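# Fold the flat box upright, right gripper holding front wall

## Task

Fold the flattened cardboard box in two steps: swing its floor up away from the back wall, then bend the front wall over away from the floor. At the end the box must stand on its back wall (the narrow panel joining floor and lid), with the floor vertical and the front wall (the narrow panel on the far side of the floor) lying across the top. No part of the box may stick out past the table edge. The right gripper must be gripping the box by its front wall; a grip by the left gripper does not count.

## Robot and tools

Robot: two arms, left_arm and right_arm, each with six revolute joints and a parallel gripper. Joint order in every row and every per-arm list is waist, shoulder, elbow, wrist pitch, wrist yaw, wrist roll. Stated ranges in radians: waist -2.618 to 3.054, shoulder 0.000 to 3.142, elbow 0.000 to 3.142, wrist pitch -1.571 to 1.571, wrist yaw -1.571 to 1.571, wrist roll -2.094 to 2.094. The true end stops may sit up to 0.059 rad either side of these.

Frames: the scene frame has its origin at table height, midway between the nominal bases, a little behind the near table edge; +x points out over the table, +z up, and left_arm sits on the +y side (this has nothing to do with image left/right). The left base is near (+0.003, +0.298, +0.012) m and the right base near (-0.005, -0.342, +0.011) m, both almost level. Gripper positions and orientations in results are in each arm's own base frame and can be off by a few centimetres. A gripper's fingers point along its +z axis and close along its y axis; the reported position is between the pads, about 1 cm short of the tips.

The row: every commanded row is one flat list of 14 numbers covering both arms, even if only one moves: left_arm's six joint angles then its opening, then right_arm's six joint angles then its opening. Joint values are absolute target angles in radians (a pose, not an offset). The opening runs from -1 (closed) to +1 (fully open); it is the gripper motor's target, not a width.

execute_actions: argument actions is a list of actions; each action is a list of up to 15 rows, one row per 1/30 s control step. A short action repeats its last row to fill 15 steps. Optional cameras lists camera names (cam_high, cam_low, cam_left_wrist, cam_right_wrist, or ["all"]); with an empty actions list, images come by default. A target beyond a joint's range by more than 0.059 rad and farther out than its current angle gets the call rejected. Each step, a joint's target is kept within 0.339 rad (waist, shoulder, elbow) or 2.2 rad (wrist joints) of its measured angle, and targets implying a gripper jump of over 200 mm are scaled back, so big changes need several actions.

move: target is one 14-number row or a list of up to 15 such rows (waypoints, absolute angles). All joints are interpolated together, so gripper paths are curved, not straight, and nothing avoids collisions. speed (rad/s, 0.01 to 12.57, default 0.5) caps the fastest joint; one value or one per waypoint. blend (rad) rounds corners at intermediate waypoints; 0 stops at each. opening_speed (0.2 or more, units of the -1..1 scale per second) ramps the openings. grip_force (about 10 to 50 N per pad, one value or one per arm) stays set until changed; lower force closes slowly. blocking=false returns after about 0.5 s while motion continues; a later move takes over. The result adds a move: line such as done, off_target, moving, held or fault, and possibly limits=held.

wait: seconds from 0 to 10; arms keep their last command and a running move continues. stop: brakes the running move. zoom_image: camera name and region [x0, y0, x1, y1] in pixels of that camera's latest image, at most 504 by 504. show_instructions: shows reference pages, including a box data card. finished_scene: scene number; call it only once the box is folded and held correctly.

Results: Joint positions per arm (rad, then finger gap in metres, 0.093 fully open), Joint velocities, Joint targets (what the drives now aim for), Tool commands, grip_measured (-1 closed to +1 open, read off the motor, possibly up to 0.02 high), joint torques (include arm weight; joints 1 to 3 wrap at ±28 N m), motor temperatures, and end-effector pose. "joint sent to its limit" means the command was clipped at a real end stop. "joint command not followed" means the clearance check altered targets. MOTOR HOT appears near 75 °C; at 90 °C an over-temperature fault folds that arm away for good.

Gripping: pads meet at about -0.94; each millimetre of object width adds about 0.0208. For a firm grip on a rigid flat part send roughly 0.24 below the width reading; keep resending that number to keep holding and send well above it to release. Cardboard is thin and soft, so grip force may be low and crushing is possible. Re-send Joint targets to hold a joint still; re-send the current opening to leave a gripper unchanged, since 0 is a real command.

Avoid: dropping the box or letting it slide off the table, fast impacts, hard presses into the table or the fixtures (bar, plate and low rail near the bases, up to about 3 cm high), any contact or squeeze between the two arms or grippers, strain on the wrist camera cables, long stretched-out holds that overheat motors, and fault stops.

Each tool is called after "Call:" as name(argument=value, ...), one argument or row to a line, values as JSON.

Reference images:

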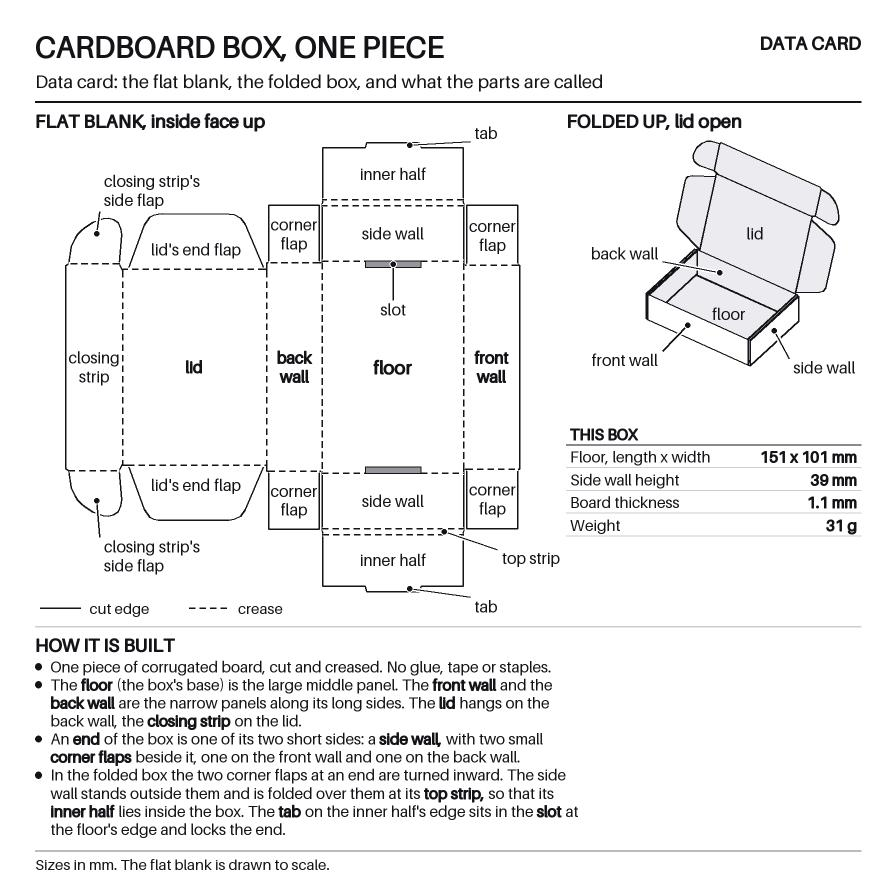

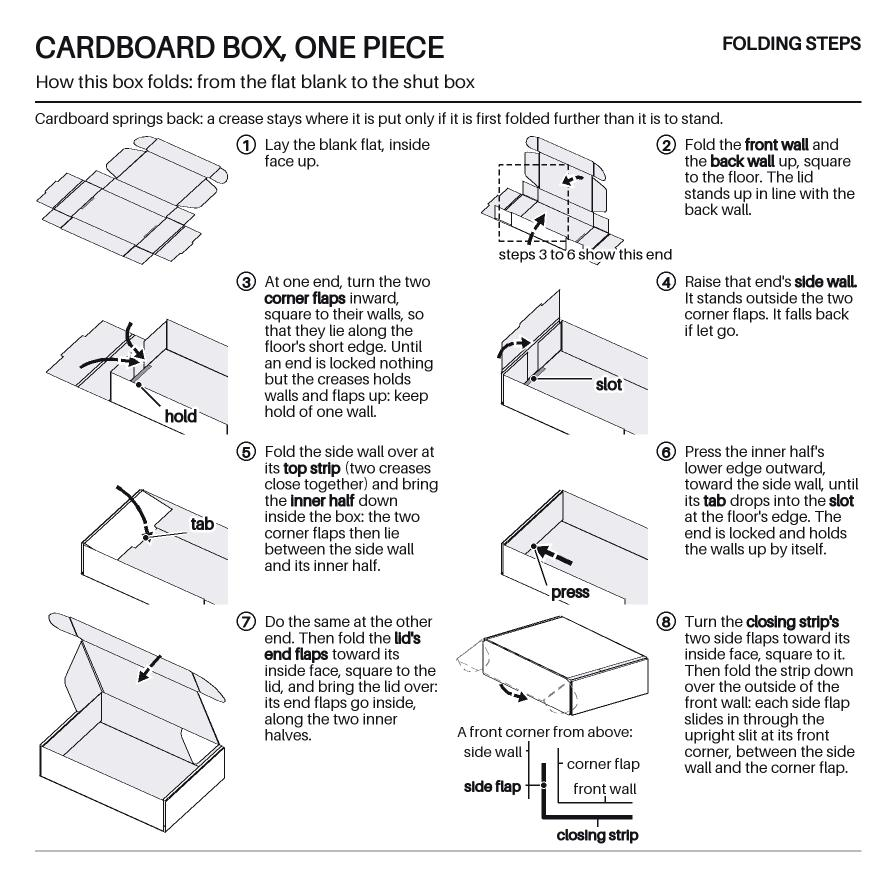

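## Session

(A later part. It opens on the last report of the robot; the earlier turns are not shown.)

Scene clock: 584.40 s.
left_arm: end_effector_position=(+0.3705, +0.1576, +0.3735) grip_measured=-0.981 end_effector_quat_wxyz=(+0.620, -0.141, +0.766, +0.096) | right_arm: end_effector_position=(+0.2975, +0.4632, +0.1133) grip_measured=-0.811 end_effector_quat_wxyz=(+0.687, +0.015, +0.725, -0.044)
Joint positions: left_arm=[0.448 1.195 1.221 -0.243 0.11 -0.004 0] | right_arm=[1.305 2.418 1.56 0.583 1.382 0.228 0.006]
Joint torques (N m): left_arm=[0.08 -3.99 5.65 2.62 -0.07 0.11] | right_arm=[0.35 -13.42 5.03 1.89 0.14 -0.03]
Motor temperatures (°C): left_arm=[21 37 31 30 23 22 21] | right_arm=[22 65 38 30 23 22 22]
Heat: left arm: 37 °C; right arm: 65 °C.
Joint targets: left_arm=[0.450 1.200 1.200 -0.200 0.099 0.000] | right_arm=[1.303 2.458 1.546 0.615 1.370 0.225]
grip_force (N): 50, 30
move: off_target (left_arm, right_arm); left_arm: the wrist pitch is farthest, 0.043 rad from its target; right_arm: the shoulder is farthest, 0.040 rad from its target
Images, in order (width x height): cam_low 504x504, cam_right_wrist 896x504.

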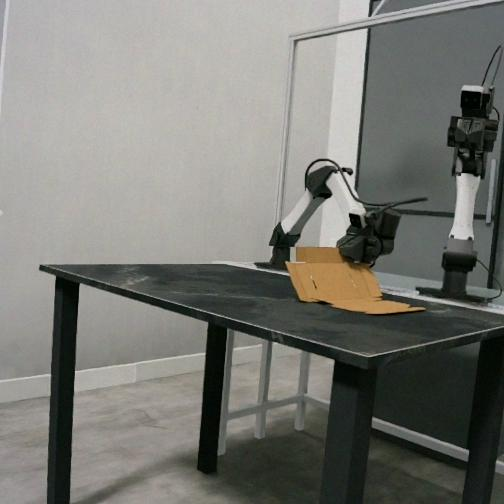

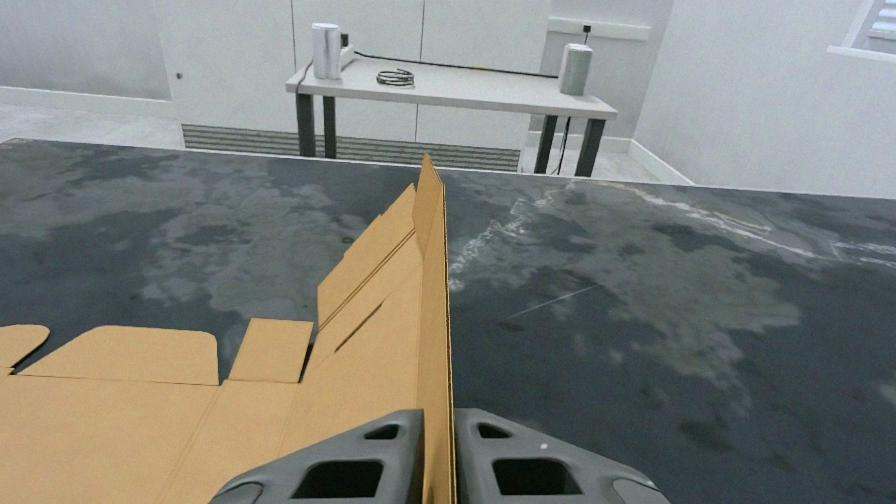

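Call:
move(
  target=[
    [0.45, 1.2, 1.2, -0.2, 0.1, 0.0, -1, 1.303, 2.445, 1.552, 0.610, 1.37, 0.225, -1],
    [0.2, 1.5, 1.3, -0.5, 0.4, 0.0, -1, 1.266, 2.190, 1.182, 0.90, 1.185, 0.099, -1],
  ],
  speed=[0.3, 0.3],
  cameras=["cam_low", "cam_right_wrist", "cam_high"],
)

Call:
zoom_image(
  camera="cam_low",
  region=[270, 215, 400, 315],
)

Scene clock: 593.23 s.
left_arm: end_effector_position=(+0.4325, +0.0249, +0.2321) grip_measured=-0.981 end_effector_quat_wxyz=(+0.433, -0.011, +0.892, -0.132) | right_arm: end_effector_position=(+0.2968, +0.4202, +0.1124) grip_measured=-0.975 end_effector_quat_wxyz=(+0.683, -0.048, +0.729, -0.008)
Joint positions: left_arm=[0.206 1.492 1.261 -0.461 0.389 -0.004 0] | right_arm=[1.267 2.242 1.193 0.858 1.207 0.102 0]
Joint torques (N m): left_arm=[-0.79 -6.34 10.22 1.47 0.26 0.11] | right_arm=[0.43 -20.34 4.6 2.15 -0.03 -0.07]
Motor temperatures (°C): left_arm=[21 36 31 31 23 22 21] | right_arm=[21 65 38 31 22 22 22]
Heat: left arm: 36 °C; right arm: 65 °C.
Joint targets: left_arm=[0.199 1.501 1.299 -0.500 0.400 0.000] | right_arm=[1.266 2.191 1.181 0.899 1.185 0.098]
grip_force (N): 50, 30
move: off_target (left_arm, right_arm); left_arm: the elbow is farthest, 0.039 rad from its target; right_arm: the shoulder is farthest, 0.052 rad from its target
Images, in order (width x height): cam_high 504x504, cam_low 504x504, cam_right_wrist 896x504.

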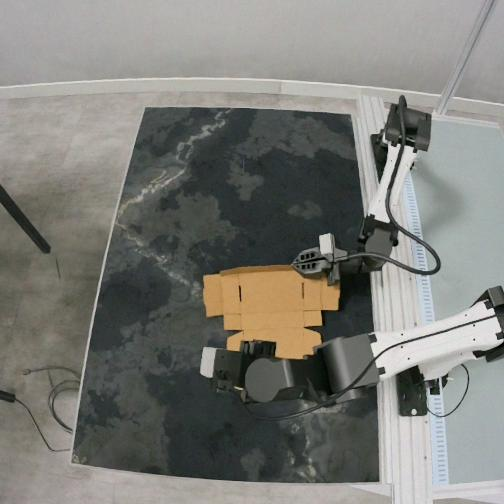

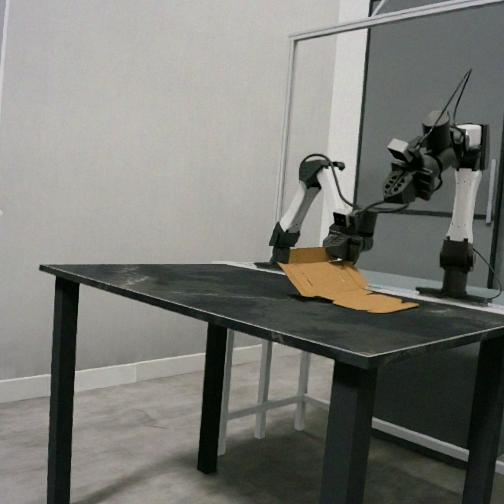

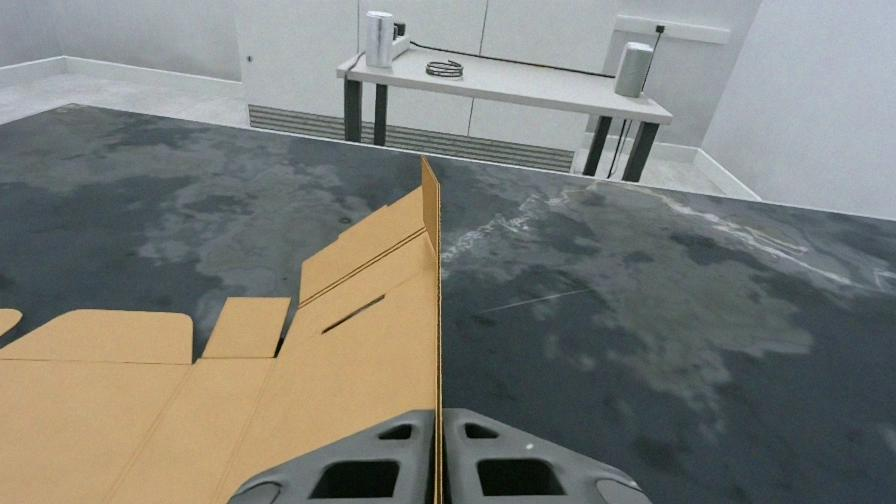

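Scaled by 3.877 from the camera's 504x504 image, which has a finer 720x720 frame.

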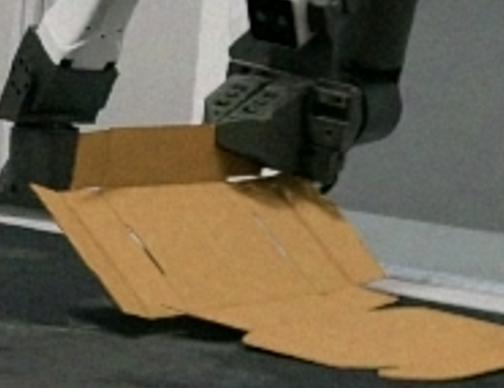

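Call:
move(
  target=[
    [0.2, 1.5, 1.3, -0.5, 0.4, 0.0, -1, 1.236, 2.060, 0.992, 1.012, 1.152, 0.088, -1],
    [0.2, 1.5, 1.3, -0.5, 0.4, 0.0, -1, 1.236, 2.150, 0.995, 1.010, 1.155, 0.088, -1],
  ],
  speed=[0.4, 0.3],
  cameras=["cam_low", "cam_right_wrist"],
)

Call:
zoom_image(
  camera="cam_low",
  region=[270, 215, 400, 315],
)

Scene clock: 598.43 s.
left_arm: end_effector_position=(+0.4324, +0.0263, +0.2321) grip_measured=-0.981 end_effector_quat_wxyz=(+0.433, -0.013, +0.892, -0.131) | right_arm: end_effector_position=(+0.2963, +0.3813, +0.1251) grip_measured=-0.975 end_effector_quat_wxyz=(+0.687, -0.036, +0.725, +0.008)
Joint positions: left_arm=[0.209 1.492 1.261 -0.461 0.389 -0.004 0] | right_arm=[1.238 2.121 1.004 0.974 1.173 0.093 0]
Joint torques (N m): left_arm=[-0.69 -6.34 10.47 1.46 0.22 0.13] | right_arm=[0.46 -10.82 4.59 2.1 -0.02 -0.05]
Motor temperatures (°C): left_arm=[21 36 32 31 23 22 21] | right_arm=[21 68 38 31 22 22 22]
Heat: left arm: 36 °C; right arm: 68 °C.
Joint targets: left_arm=[0.202 1.500 1.300 -0.500 0.399 0.000] | right_arm=[1.237 2.149 0.996 1.011 1.155 0.089]
grip_force (N): 50, 30
move: off_target (left_arm, right_arm); left_arm: the elbow is farthest, 0.039 rad from its target; right_arm: the wrist pitch is farthest, 0.036 rad from its target
Images, in order (width x height): cam_low 504x504, cam_right_wrist 896x504.

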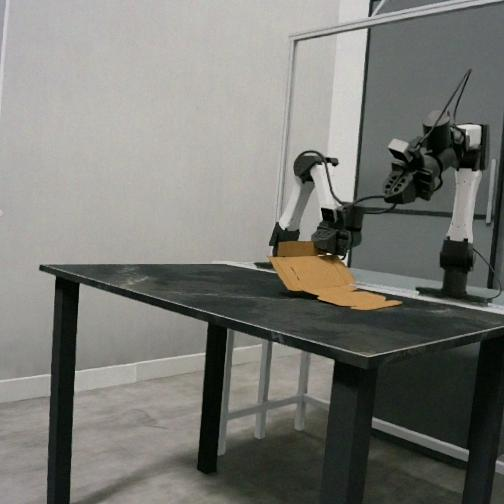

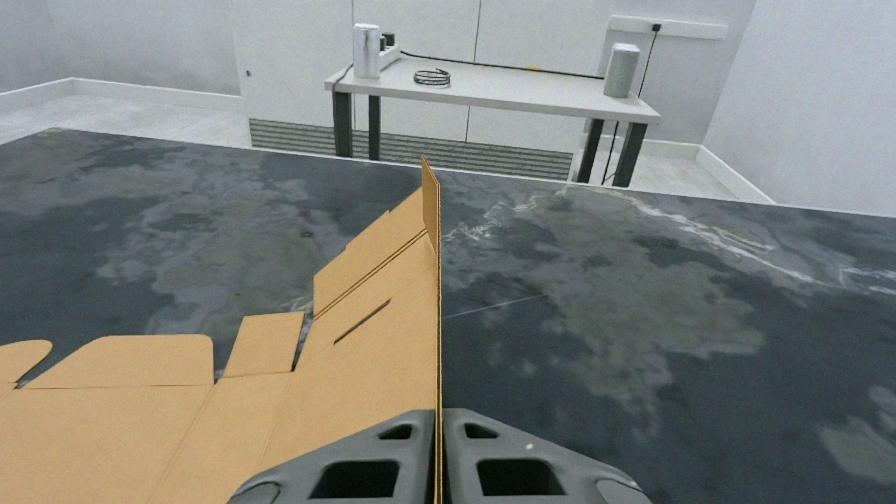

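Scaled by 3.877 from the camera's 504x504 image, which has a finer 720x720 frame.

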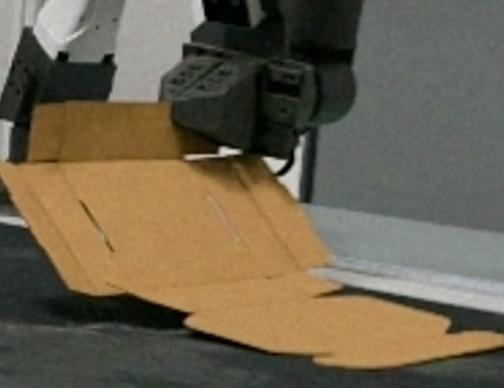

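Call:
move(
  target=[
    [-0.10, 2.02, 1.40, -0.83, 0.70, 0.0, -1, 1.236, 2.150, 0.995, 1.005, 1.155, 0.088, -1],
  ],
  speed=[0.6],
  cameras=["cam_left_wrist"],
)

Scene clock: 601.77 s.
left_arm: end_effector_position=(+0.3761, -0.1447, +0.0492) grip_measured=-0.981 end_effector_quat_wxyz=(+0.036, +0.064, +0.938, -0.338) | right_arm: end_effector_position=(+0.2963, +0.3813, +0.1251) grip_measured=-0.975 end_effector_quat_wxyz=(+0.687, -0.036, +0.725, +0.008)
Joint positions: left_arm=[-0.1 2.015 1.37 -0.811 0.685 -0.004 0] | right_arm=[1.238 2.121 1.004 0.974 1.173 0.093 0]
Joint torques (N m): left_arm=[-0.21 -9.8 8.23 0.34 0.46 0.18] | right_arm=[0.39 -10.7 4.55 2.04 -0.03 -0.06]
Motor temperatures (°C): left_arm=[21 36 33 31 23 22 21] | right_arm=[21 66 37 31 22 22 22]
Heat: left arm: 36 °C; right arm: 66 °C.
Joint targets: left_arm=[-0.101 2.020 1.401 -0.829 0.700 0.000] | right_arm=[1.236 2.150 0.995 1.005 1.155 0.088]
grip_force (N): 50, 30
move: done
Images, in order (width x height): cam_left_wrist 896x504.

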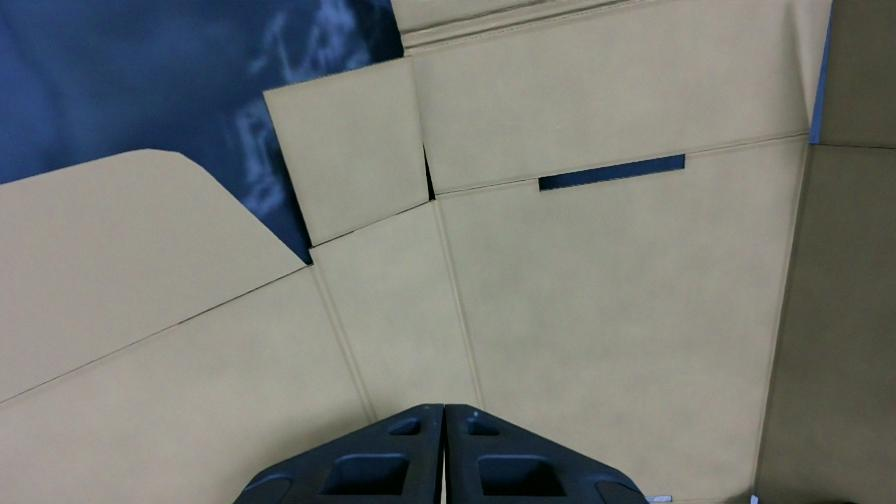

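Call:
move(
  target=[
    [-0.078, 2.162, 1.293, -0.72, 0.70, 0.0, -1, 1.236, 2.150, 0.995, 1.005, 1.155, 0.088, -1],
    [-0.078, 2.170, 1.285, -0.70, 0.70, 0.0, -1, 1.291, 2.298, 1.309, 0.803, 1.242, 0.135, -1],
  ],
  speed=[0.3, 0.2],
  cameras=["cam_low", "cam_left_wrist", "cam_right_wrist"],
)

Call:
zoom_image(
  camera="cam_low",
  region=[270, 215, 400, 315],
)

Scene clock: 613.43 s.
left_arm: end_effector_position=(+0.3653, -0.1385, -0.0095) grip_measured=-0.981 end_effector_quat_wxyz=(-0.009, +0.037, +0.937, -0.346) | right_arm: end_effector_position=(+0.2971, +0.4327, +0.1315) grip_measured=-0.975 end_effector_quat_wxyz=(+0.692, -0.016, +0.722, -0.001)
Joint positions: left_arm=[-0.078 2.149 1.31 -0.72 0.708 -0.004 0] | right_arm=[1.279 2.257 1.284 0.836 1.255 0.107 0]
Joint torques (N m): left_arm=[-0.06 -8.64 3.21 0.51 0.29 0.15] | right_arm=[1.66 -11.51 7.73 1.21 0.12 0.23]
Motor temperatures (°C): left_arm=[21 36 32 29 23 22 21] | right_arm=[21 63 37 31 22 22 22]
Heat: left arm: 36 °C; right arm: 63 °C.
Joint targets: left_arm=[-0.078 2.171 1.286 -0.700 0.700 0.000] | right_arm=[1.291 2.298 1.308 0.802 1.251 0.134]
grip_force (N): 50, 30
move: off_target (right_arm); right_arm: the shoulder is farthest, 0.041 rad from its target
Images, in order (width x height): cam_low 504x504, cam_left_wrist 896x504, cam_right_wrist 896x504.

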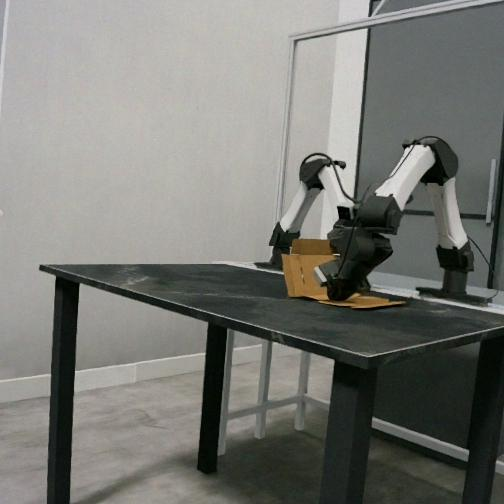

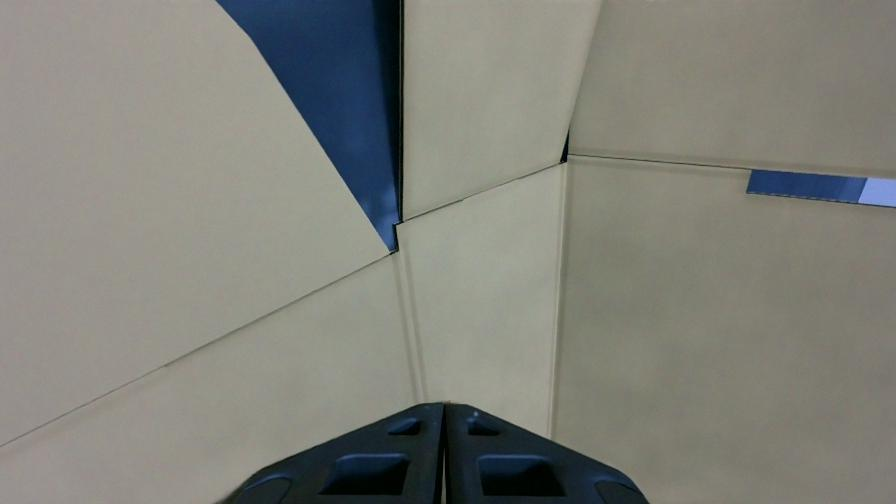

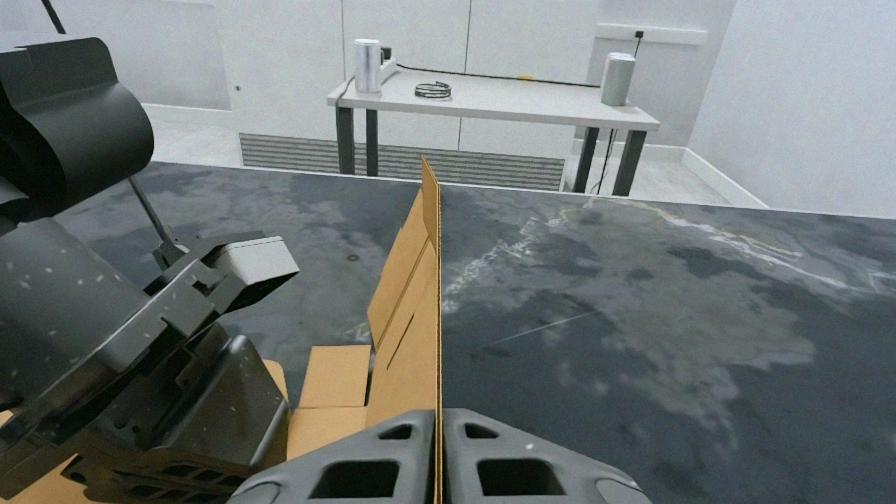

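Scaled by 3.877 from the camera's 504x504 image, which has a finer 720x720 frame.

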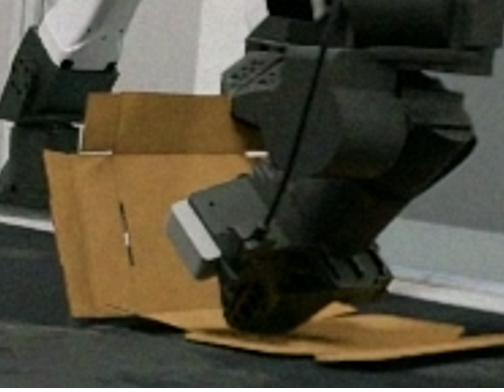

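Call:
move(
  target=[
    [-0.078, 2.170, 1.285, -0.70, 0.70, 0.0, -1, 1.306, 2.368, 1.441, 0.730, 1.258, 0.112, -1],
    [-0.078, 2.170, 1.285, -0.70, 0.70, 0.0, -1, 1.3175, 2.432, 1.536, 0.712, 1.305, -0.425, -1],
    [-0.078, 2.170, 1.285, -0.70, 0.70, 0.0, -1, 1.325, 2.513, 1.600, 0.860, 1.340, -1.03, -1],
    [-0.078, 2.170, 1.285, -0.70, 0.70, 0.0, -1, 1.327, 2.598, 1.631, 1.060, 1.350, -1.694, -1],
  ],
  speed=0.35,
  blend=[0.03, 0.05, 0.05, 0],
  cameras=["all"],
)

Call:
zoom_image(
  camera="cam_low",
  region=[270, 215, 400, 315],
)

Scene clock: 630.23 s.
left_arm: end_effector_position=(+0.3649, -0.1392, -0.0090) grip_measured=-0.981 end_effector_quat_wxyz=(-0.009, +0.036, +0.935, -0.352) | right_arm: end_effector_position=(+0.2988, +0.4870, +0.1035) grip_measured=-0.975 end_effector_quat_wxyz=(+0.499, -0.497, +0.493, -0.511)
Joint positions: left_arm=[-0.077 2.149 1.307 -0.717 0.719 -0.004 0] | right_arm=[1.31 2.558 1.607 1.028 1.316 -1.662 0]
Joint torques (N m): left_arm=[-0.21 -8.66 3.33 0.47 0.22 0.17] | right_arm=[2.11 -14.01 7.79 1.97 0.3 -0.14]
Motor temperatures (°C): left_arm=[21 38 31 27 23 22 21] | right_arm=[21 61 38 31 22 22 22]
Heat: left arm: 38 °C; right arm: 61 °C.
Joint targets: left_arm=[-0.078 2.170 1.284 -0.700 0.701 0.000] | right_arm=[1.326 2.598 1.632 1.060 1.342 -1.685]
grip_force (N): 50, 30
move: off_target (right_arm); right_arm: the shoulder is farthest, 0.040 rad from its target

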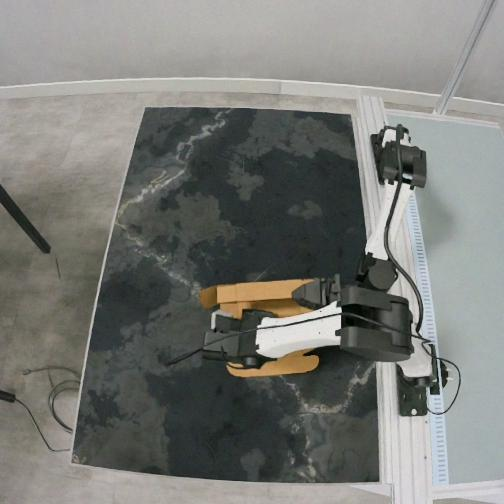

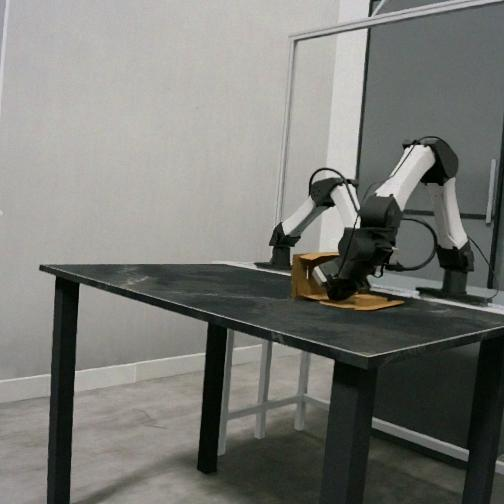

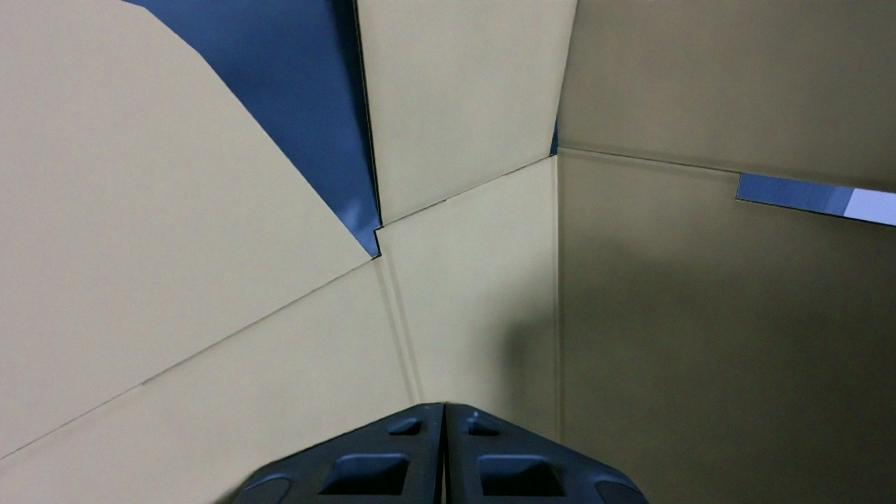

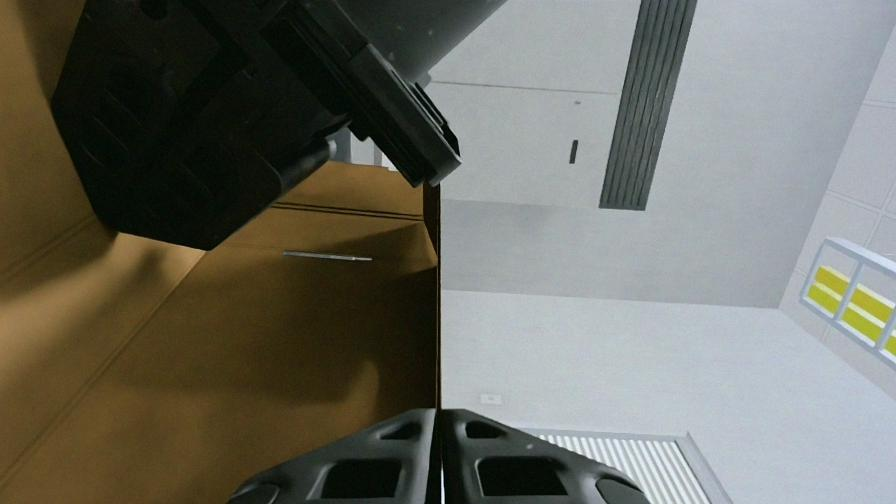

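Scaled by 3.877 from the camera's 504x504 image, which has a finer 720x720 frame.

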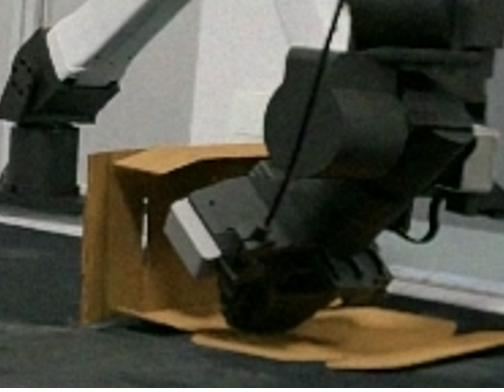

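Call:
move(
  target=[
    [-0.078, 2.00, 1.42, -0.83, 0.70, 0.0, -1, 1.327, 2.590, 1.631, 1.055, 1.342, -1.690, -1],
  ],
  speed=0.4,
  cameras=["cam_low", "cam_left_wrist", "cam_right_wrist"],
)

Call:
zoom_image(
  camera="cam_low",
  region=[270, 215, 400, 315],
)

Scene clock: 632.77 s.
left_arm: end_effector_position=(+0.3861, -0.1393, +0.0573) grip_measured=-0.981 end_effector_quat_wxyz=(+0.050, +0.058, +0.935, -0.347) | right_arm: end_effector_position=(+0.2976, +0.4850, +0.1075) grip_measured=-0.975 end_effector_quat_wxyz=(+0.494, -0.491, +0.497, -0.517)
Joint positions: left_arm=[-0.077 2.017 1.394 -0.811 0.706 -0.004 0] | right_arm=[1.313 2.558 1.616 1.042 1.34 -1.685 0]
Joint torques (N m): left_arm=[-0.34 -11.81 7.97 0.39 0.28 0.15] | right_arm=[1.84 -14.84 6.97 1.72 0.11 -0.09]
Motor temperatures (°C): left_arm=[21 38 31 27 23 22 21] | right_arm=[21 62 39 31 22 22 22]
Heat: left arm: 38 °C; right arm: 62 °C.
Joint targets: left_arm=[-0.078 2.000 1.420 -0.830 0.699 0.000] | right_arm=[1.326 2.590 1.631 1.055 1.350 -1.699]
grip_force (N): 50, 30
move: done
Images, in order (width x height): cam_low 504x504, cam_left_wrist 896x504, cam_right_wrist 896x504.

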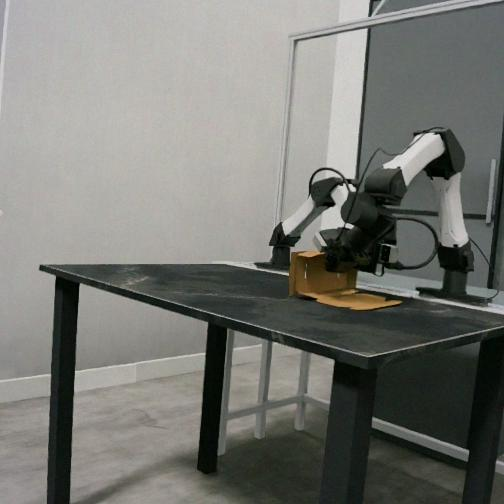

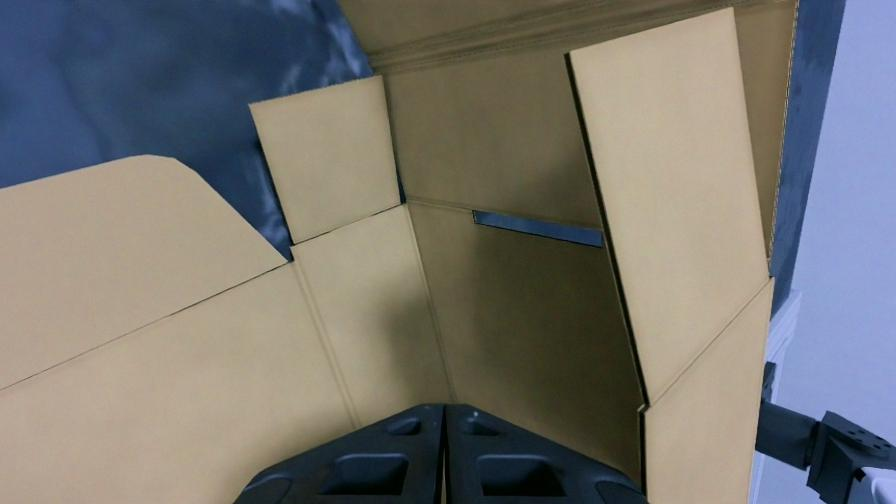

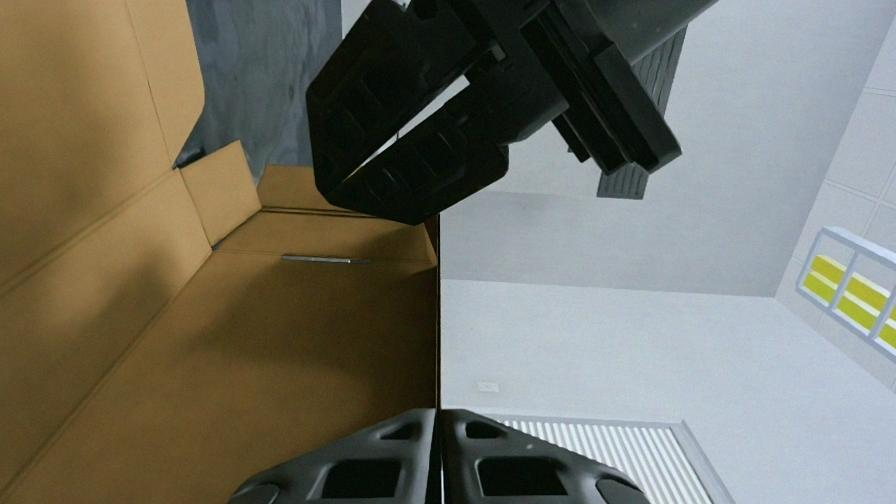

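Scaled by 3.877 from the camera's 504x504 image, which has a finer 720x720 frame.

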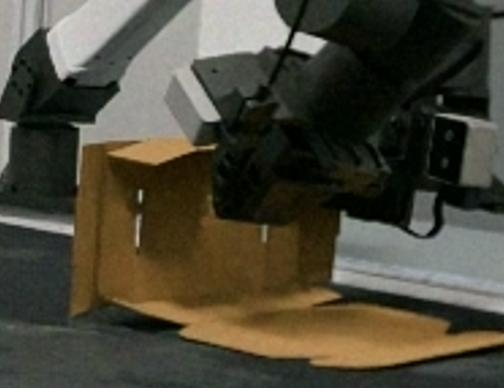

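Call:
move(
  target=[
    [-0.02, 1.75, 1.42, -0.63, 0.60, 0.0, -1, 1.327, 2.618, 1.634, 1.076, 1.345, -1.695, -1],
    [0.3, 1.4, 1.3, -0.3, 0.2, 0.0, -1, 1.327, 2.618, 1.634, 1.076, 1.345, -1.695, -1],
  ],
  speed=[0.5, 0.9],
  blend=[0.1, 0],
  cameras=["cam_low", "cam_high", "cam_right_wrist"],
)

Call:
zoom_image(
  camera="cam_low",
  region=[270, 215, 400, 315],
)

Scene clock: 638.60 s.
left_arm: end_effector_position=(+0.4324, +0.0969, +0.3171) grip_measured=-0.981 end_effector_quat_wxyz=(+0.549, -0.070, +0.833, -0.008) | right_arm: end_effector_position=(+0.2968, +0.4852, +0.1017) grip_measured=-0.975 end_effector_quat_wxyz=(+0.494, -0.492, +0.496, -0.517)
Joint positions: left_arm=[0.301 1.399 1.321 -0.341 0.212 -0.004 0] | right_arm=[1.314 2.572 1.616 1.054 1.34 -1.686 0]
Joint torques (N m): left_arm=[-0.18 -6.27 5.78 2.49 -0.07 0.11] | right_arm=[1.84 -13.48 7.17 1.82 0.05 -0.04]
Motor temperatures (°C): left_arm=[21 38 32 27 23 22 21] | right_arm=[21 63 39 31 22 22 22]
Heat: left arm: 38 °C; right arm: 63 °C.
Joint targets: left_arm=[0.300 1.399 1.300 -0.300 0.200 0.000] | right_arm=[1.328 2.618 1.634 1.077 1.345 -1.695]
grip_force (N): 50, 30
move: off_target (left_arm, right_arm); left_arm: the wrist pitch is farthest, 0.041 rad from its target; right_arm: the shoulder is farthest, 0.046 rad from its target
Images, in order (width x height): cam_high 504x504, cam_low 504x504, cam_right_wrist 896x504.

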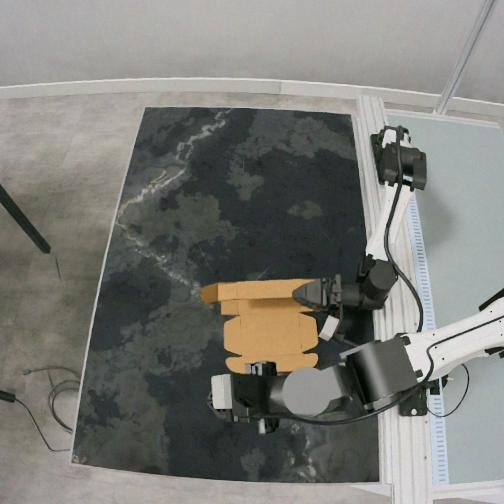

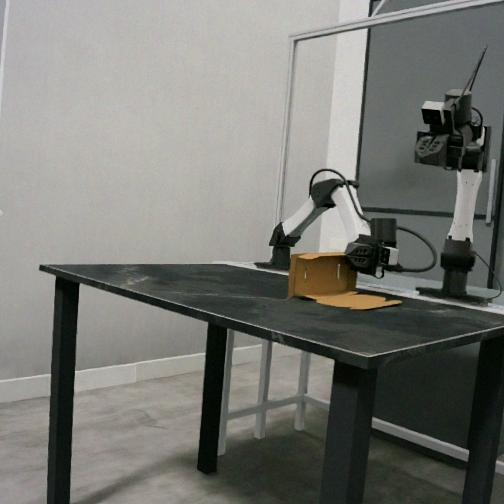

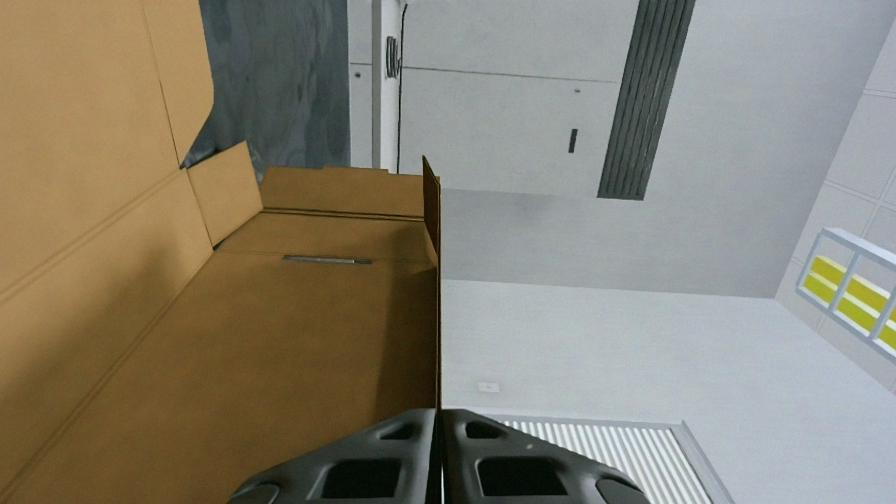

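Scaled by 3.877 from the camera's 504x504 image, which has a finer 720x720 frame.

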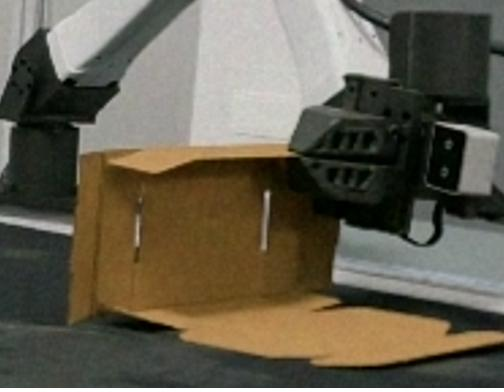

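Call:
move(
  target=[0.3, 1.4, 1.3, -0.3, 0.2, 0.0, -1, 1.327, 2.632, 1.634, 1.092, 1.345, -1.695, -1],
  speed=0.2,
  cameras=["cam_low", "cam_right_wrist"],
)

Call:
zoom_image(
  camera="cam_low",
  region=[270, 235, 370, 315],
)

Call:
zoom_image(
  camera="cam_right_wrist",
  region=[0, 100, 480, 504],
)

Scene clock: 643.00 s.
left_arm: end_effector_position=(+0.4324, +0.0972, +0.3171) grip_measured=-0.981 end_effector_quat_wxyz=(+0.549, -0.070, +0.833, -0.007) | right_arm: end_effector_position=(+0.2967, +0.4849, +0.0971) grip_measured=-0.975 end_effector_quat_wxyz=(+0.495, -0.491, +0.497, -0.516)
Joint positions: left_arm=[0.301 1.399 1.321 -0.341 0.211 -0.004 0] | right_arm=[1.314 2.584 1.616 1.071 1.34 -1.686 0]
Joint torques (N m): left_arm=[-0.2 -6.2 5.79 2.49 -0.07 0.11] | right_arm=[1.7 -13.27 7.13 1.8 0.05 -0.02]
Motor temperatures (°C): left_arm=[21 38 32 29 23 22 21] | right_arm=[22 62 39 32 22 22 22]
Heat: left arm: 38 °C; right arm: 62 °C.
Joint targets: left_arm=[0.300 1.400 1.300 -0.300 0.199 0.000] | right_arm=[1.327 2.632 1.634 1.092 1.345 -1.694]
grip_force (N): 50, 30
move: off_target (left_arm, right_arm); left_arm: the wrist pitch is farthest, 0.041 rad from its target; right_arm: the shoulder is farthest, 0.048 rad from its target
Images, in order (width x height): cam_low 504x504, cam_right_wrist 896x504.

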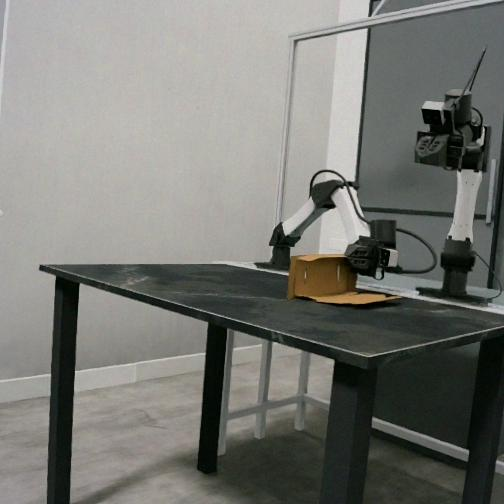

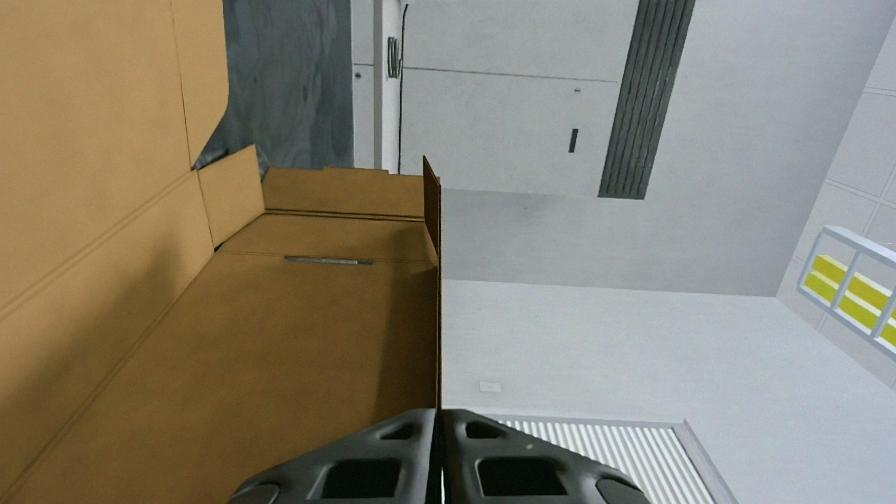

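Scaled by 5.040 from the camera's 504x504 image, which has a finer 720x720 frame.

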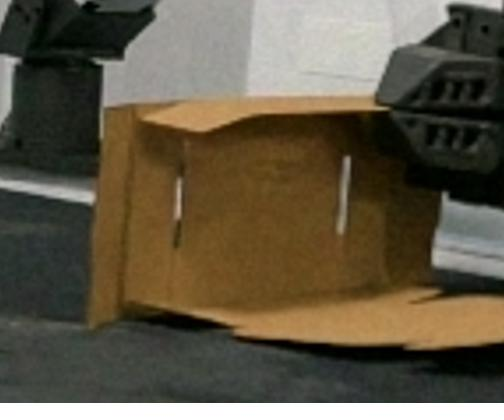

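Scaled by 1.050 from the camera's 896x504 image, which has a finer 1280x720 frame.

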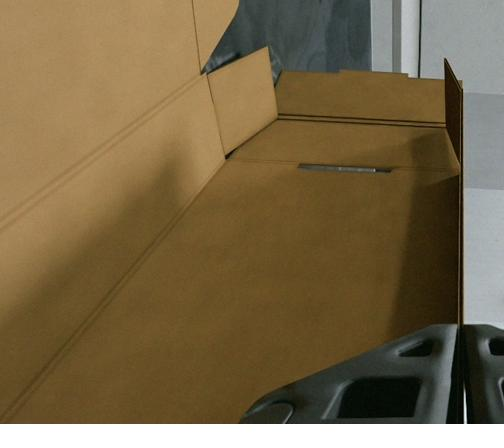

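Call:
move(
  target=[0.3, 1.4, 1.3, -0.3, 0.2, 0.0, -1, 1.332, 2.650, 1.688, 1.014, 1.345, -1.695, -1],
  speed=0.15,
  cameras=["cam_low", "cam_right_wrist"],
)

Call:
zoom_image(
  camera="cam_low",
  region=[270, 235, 370, 315],
)

Call:
zoom_image(
  camera="cam_right_wrist",
  region=[0, 100, 480, 504],
)

Scene clock: 652.73 s.
left_arm: end_effector_position=(+0.4324, +0.0972, +0.3171) grip_measured=-0.981 end_effector_quat_wxyz=(+0.549, -0.070, +0.833, -0.007) | right_arm: end_effector_position=(+0.2956, +0.4940, +0.1012) grip_measured=-0.975 end_effector_quat_wxyz=(+0.502, -0.487, +0.499, -0.512)
Joint positions: left_arm=[0.301 1.399 1.321 -0.341 0.211 -0.004 0] | right_arm=[1.32 2.602 1.667 1.057 1.34 -1.686 0]
Joint torques (N m): left_arm=[-0.16 -6.17 5.82 2.51 -0.06 0.12] | right_arm=[1.65 -13.7 7.57 1.08 0.04 -0.03]
Motor temperatures (°C): left_arm=[21 36 31 32 23 22 21] | right_arm=[22 63 40 32 22 22 22]
Heat: left arm: 36 °C; right arm: 63 °C.
Joint targets: left_arm=[0.300 1.400 1.300 -0.300 0.200 0.000] | right_arm=[1.332 2.649 1.689 1.014 1.345 -1.695]
grip_force (N): 50, 30
move: off_target (left_arm, right_arm); left_arm: the wrist pitch is farthest, 0.041 rad from its target; right_arm: the shoulder is farthest, 0.048 rad from its target
Images, in order (width x height): cam_low 504x504, cam_right_wrist 896x504.

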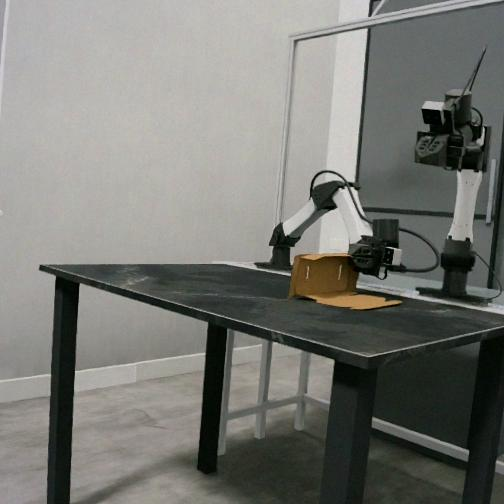

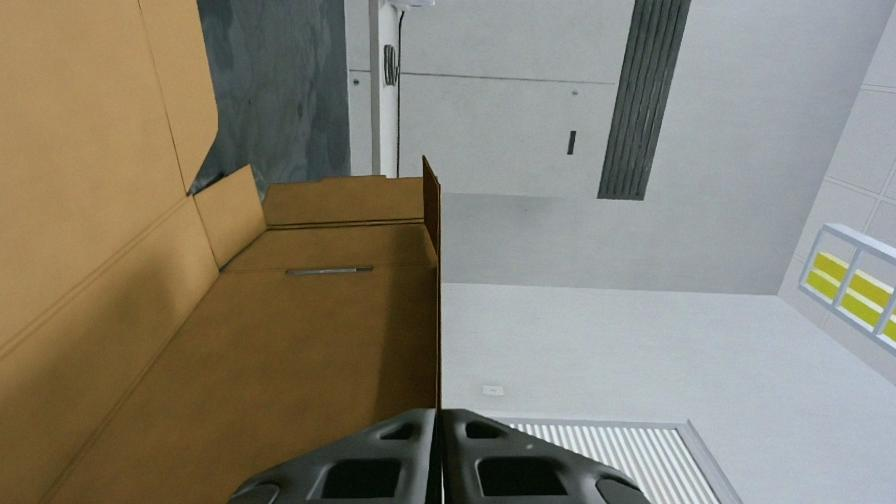

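Scaled by 5.040 from the camera's 504x504 image, which has a finer 720x720 frame.

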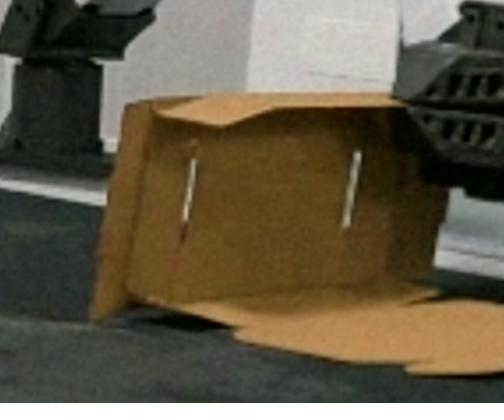

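Scaled by 1.050 from the camera's 896x504 image, which has a finer 1280x720 frame.

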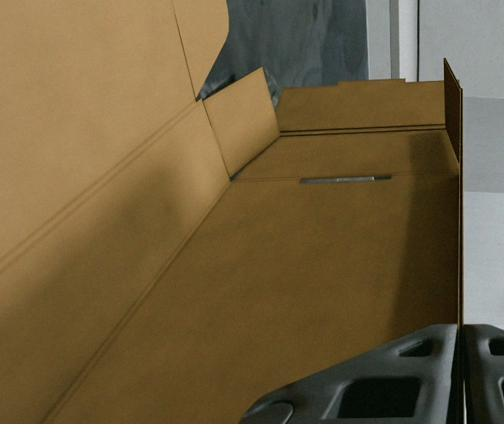

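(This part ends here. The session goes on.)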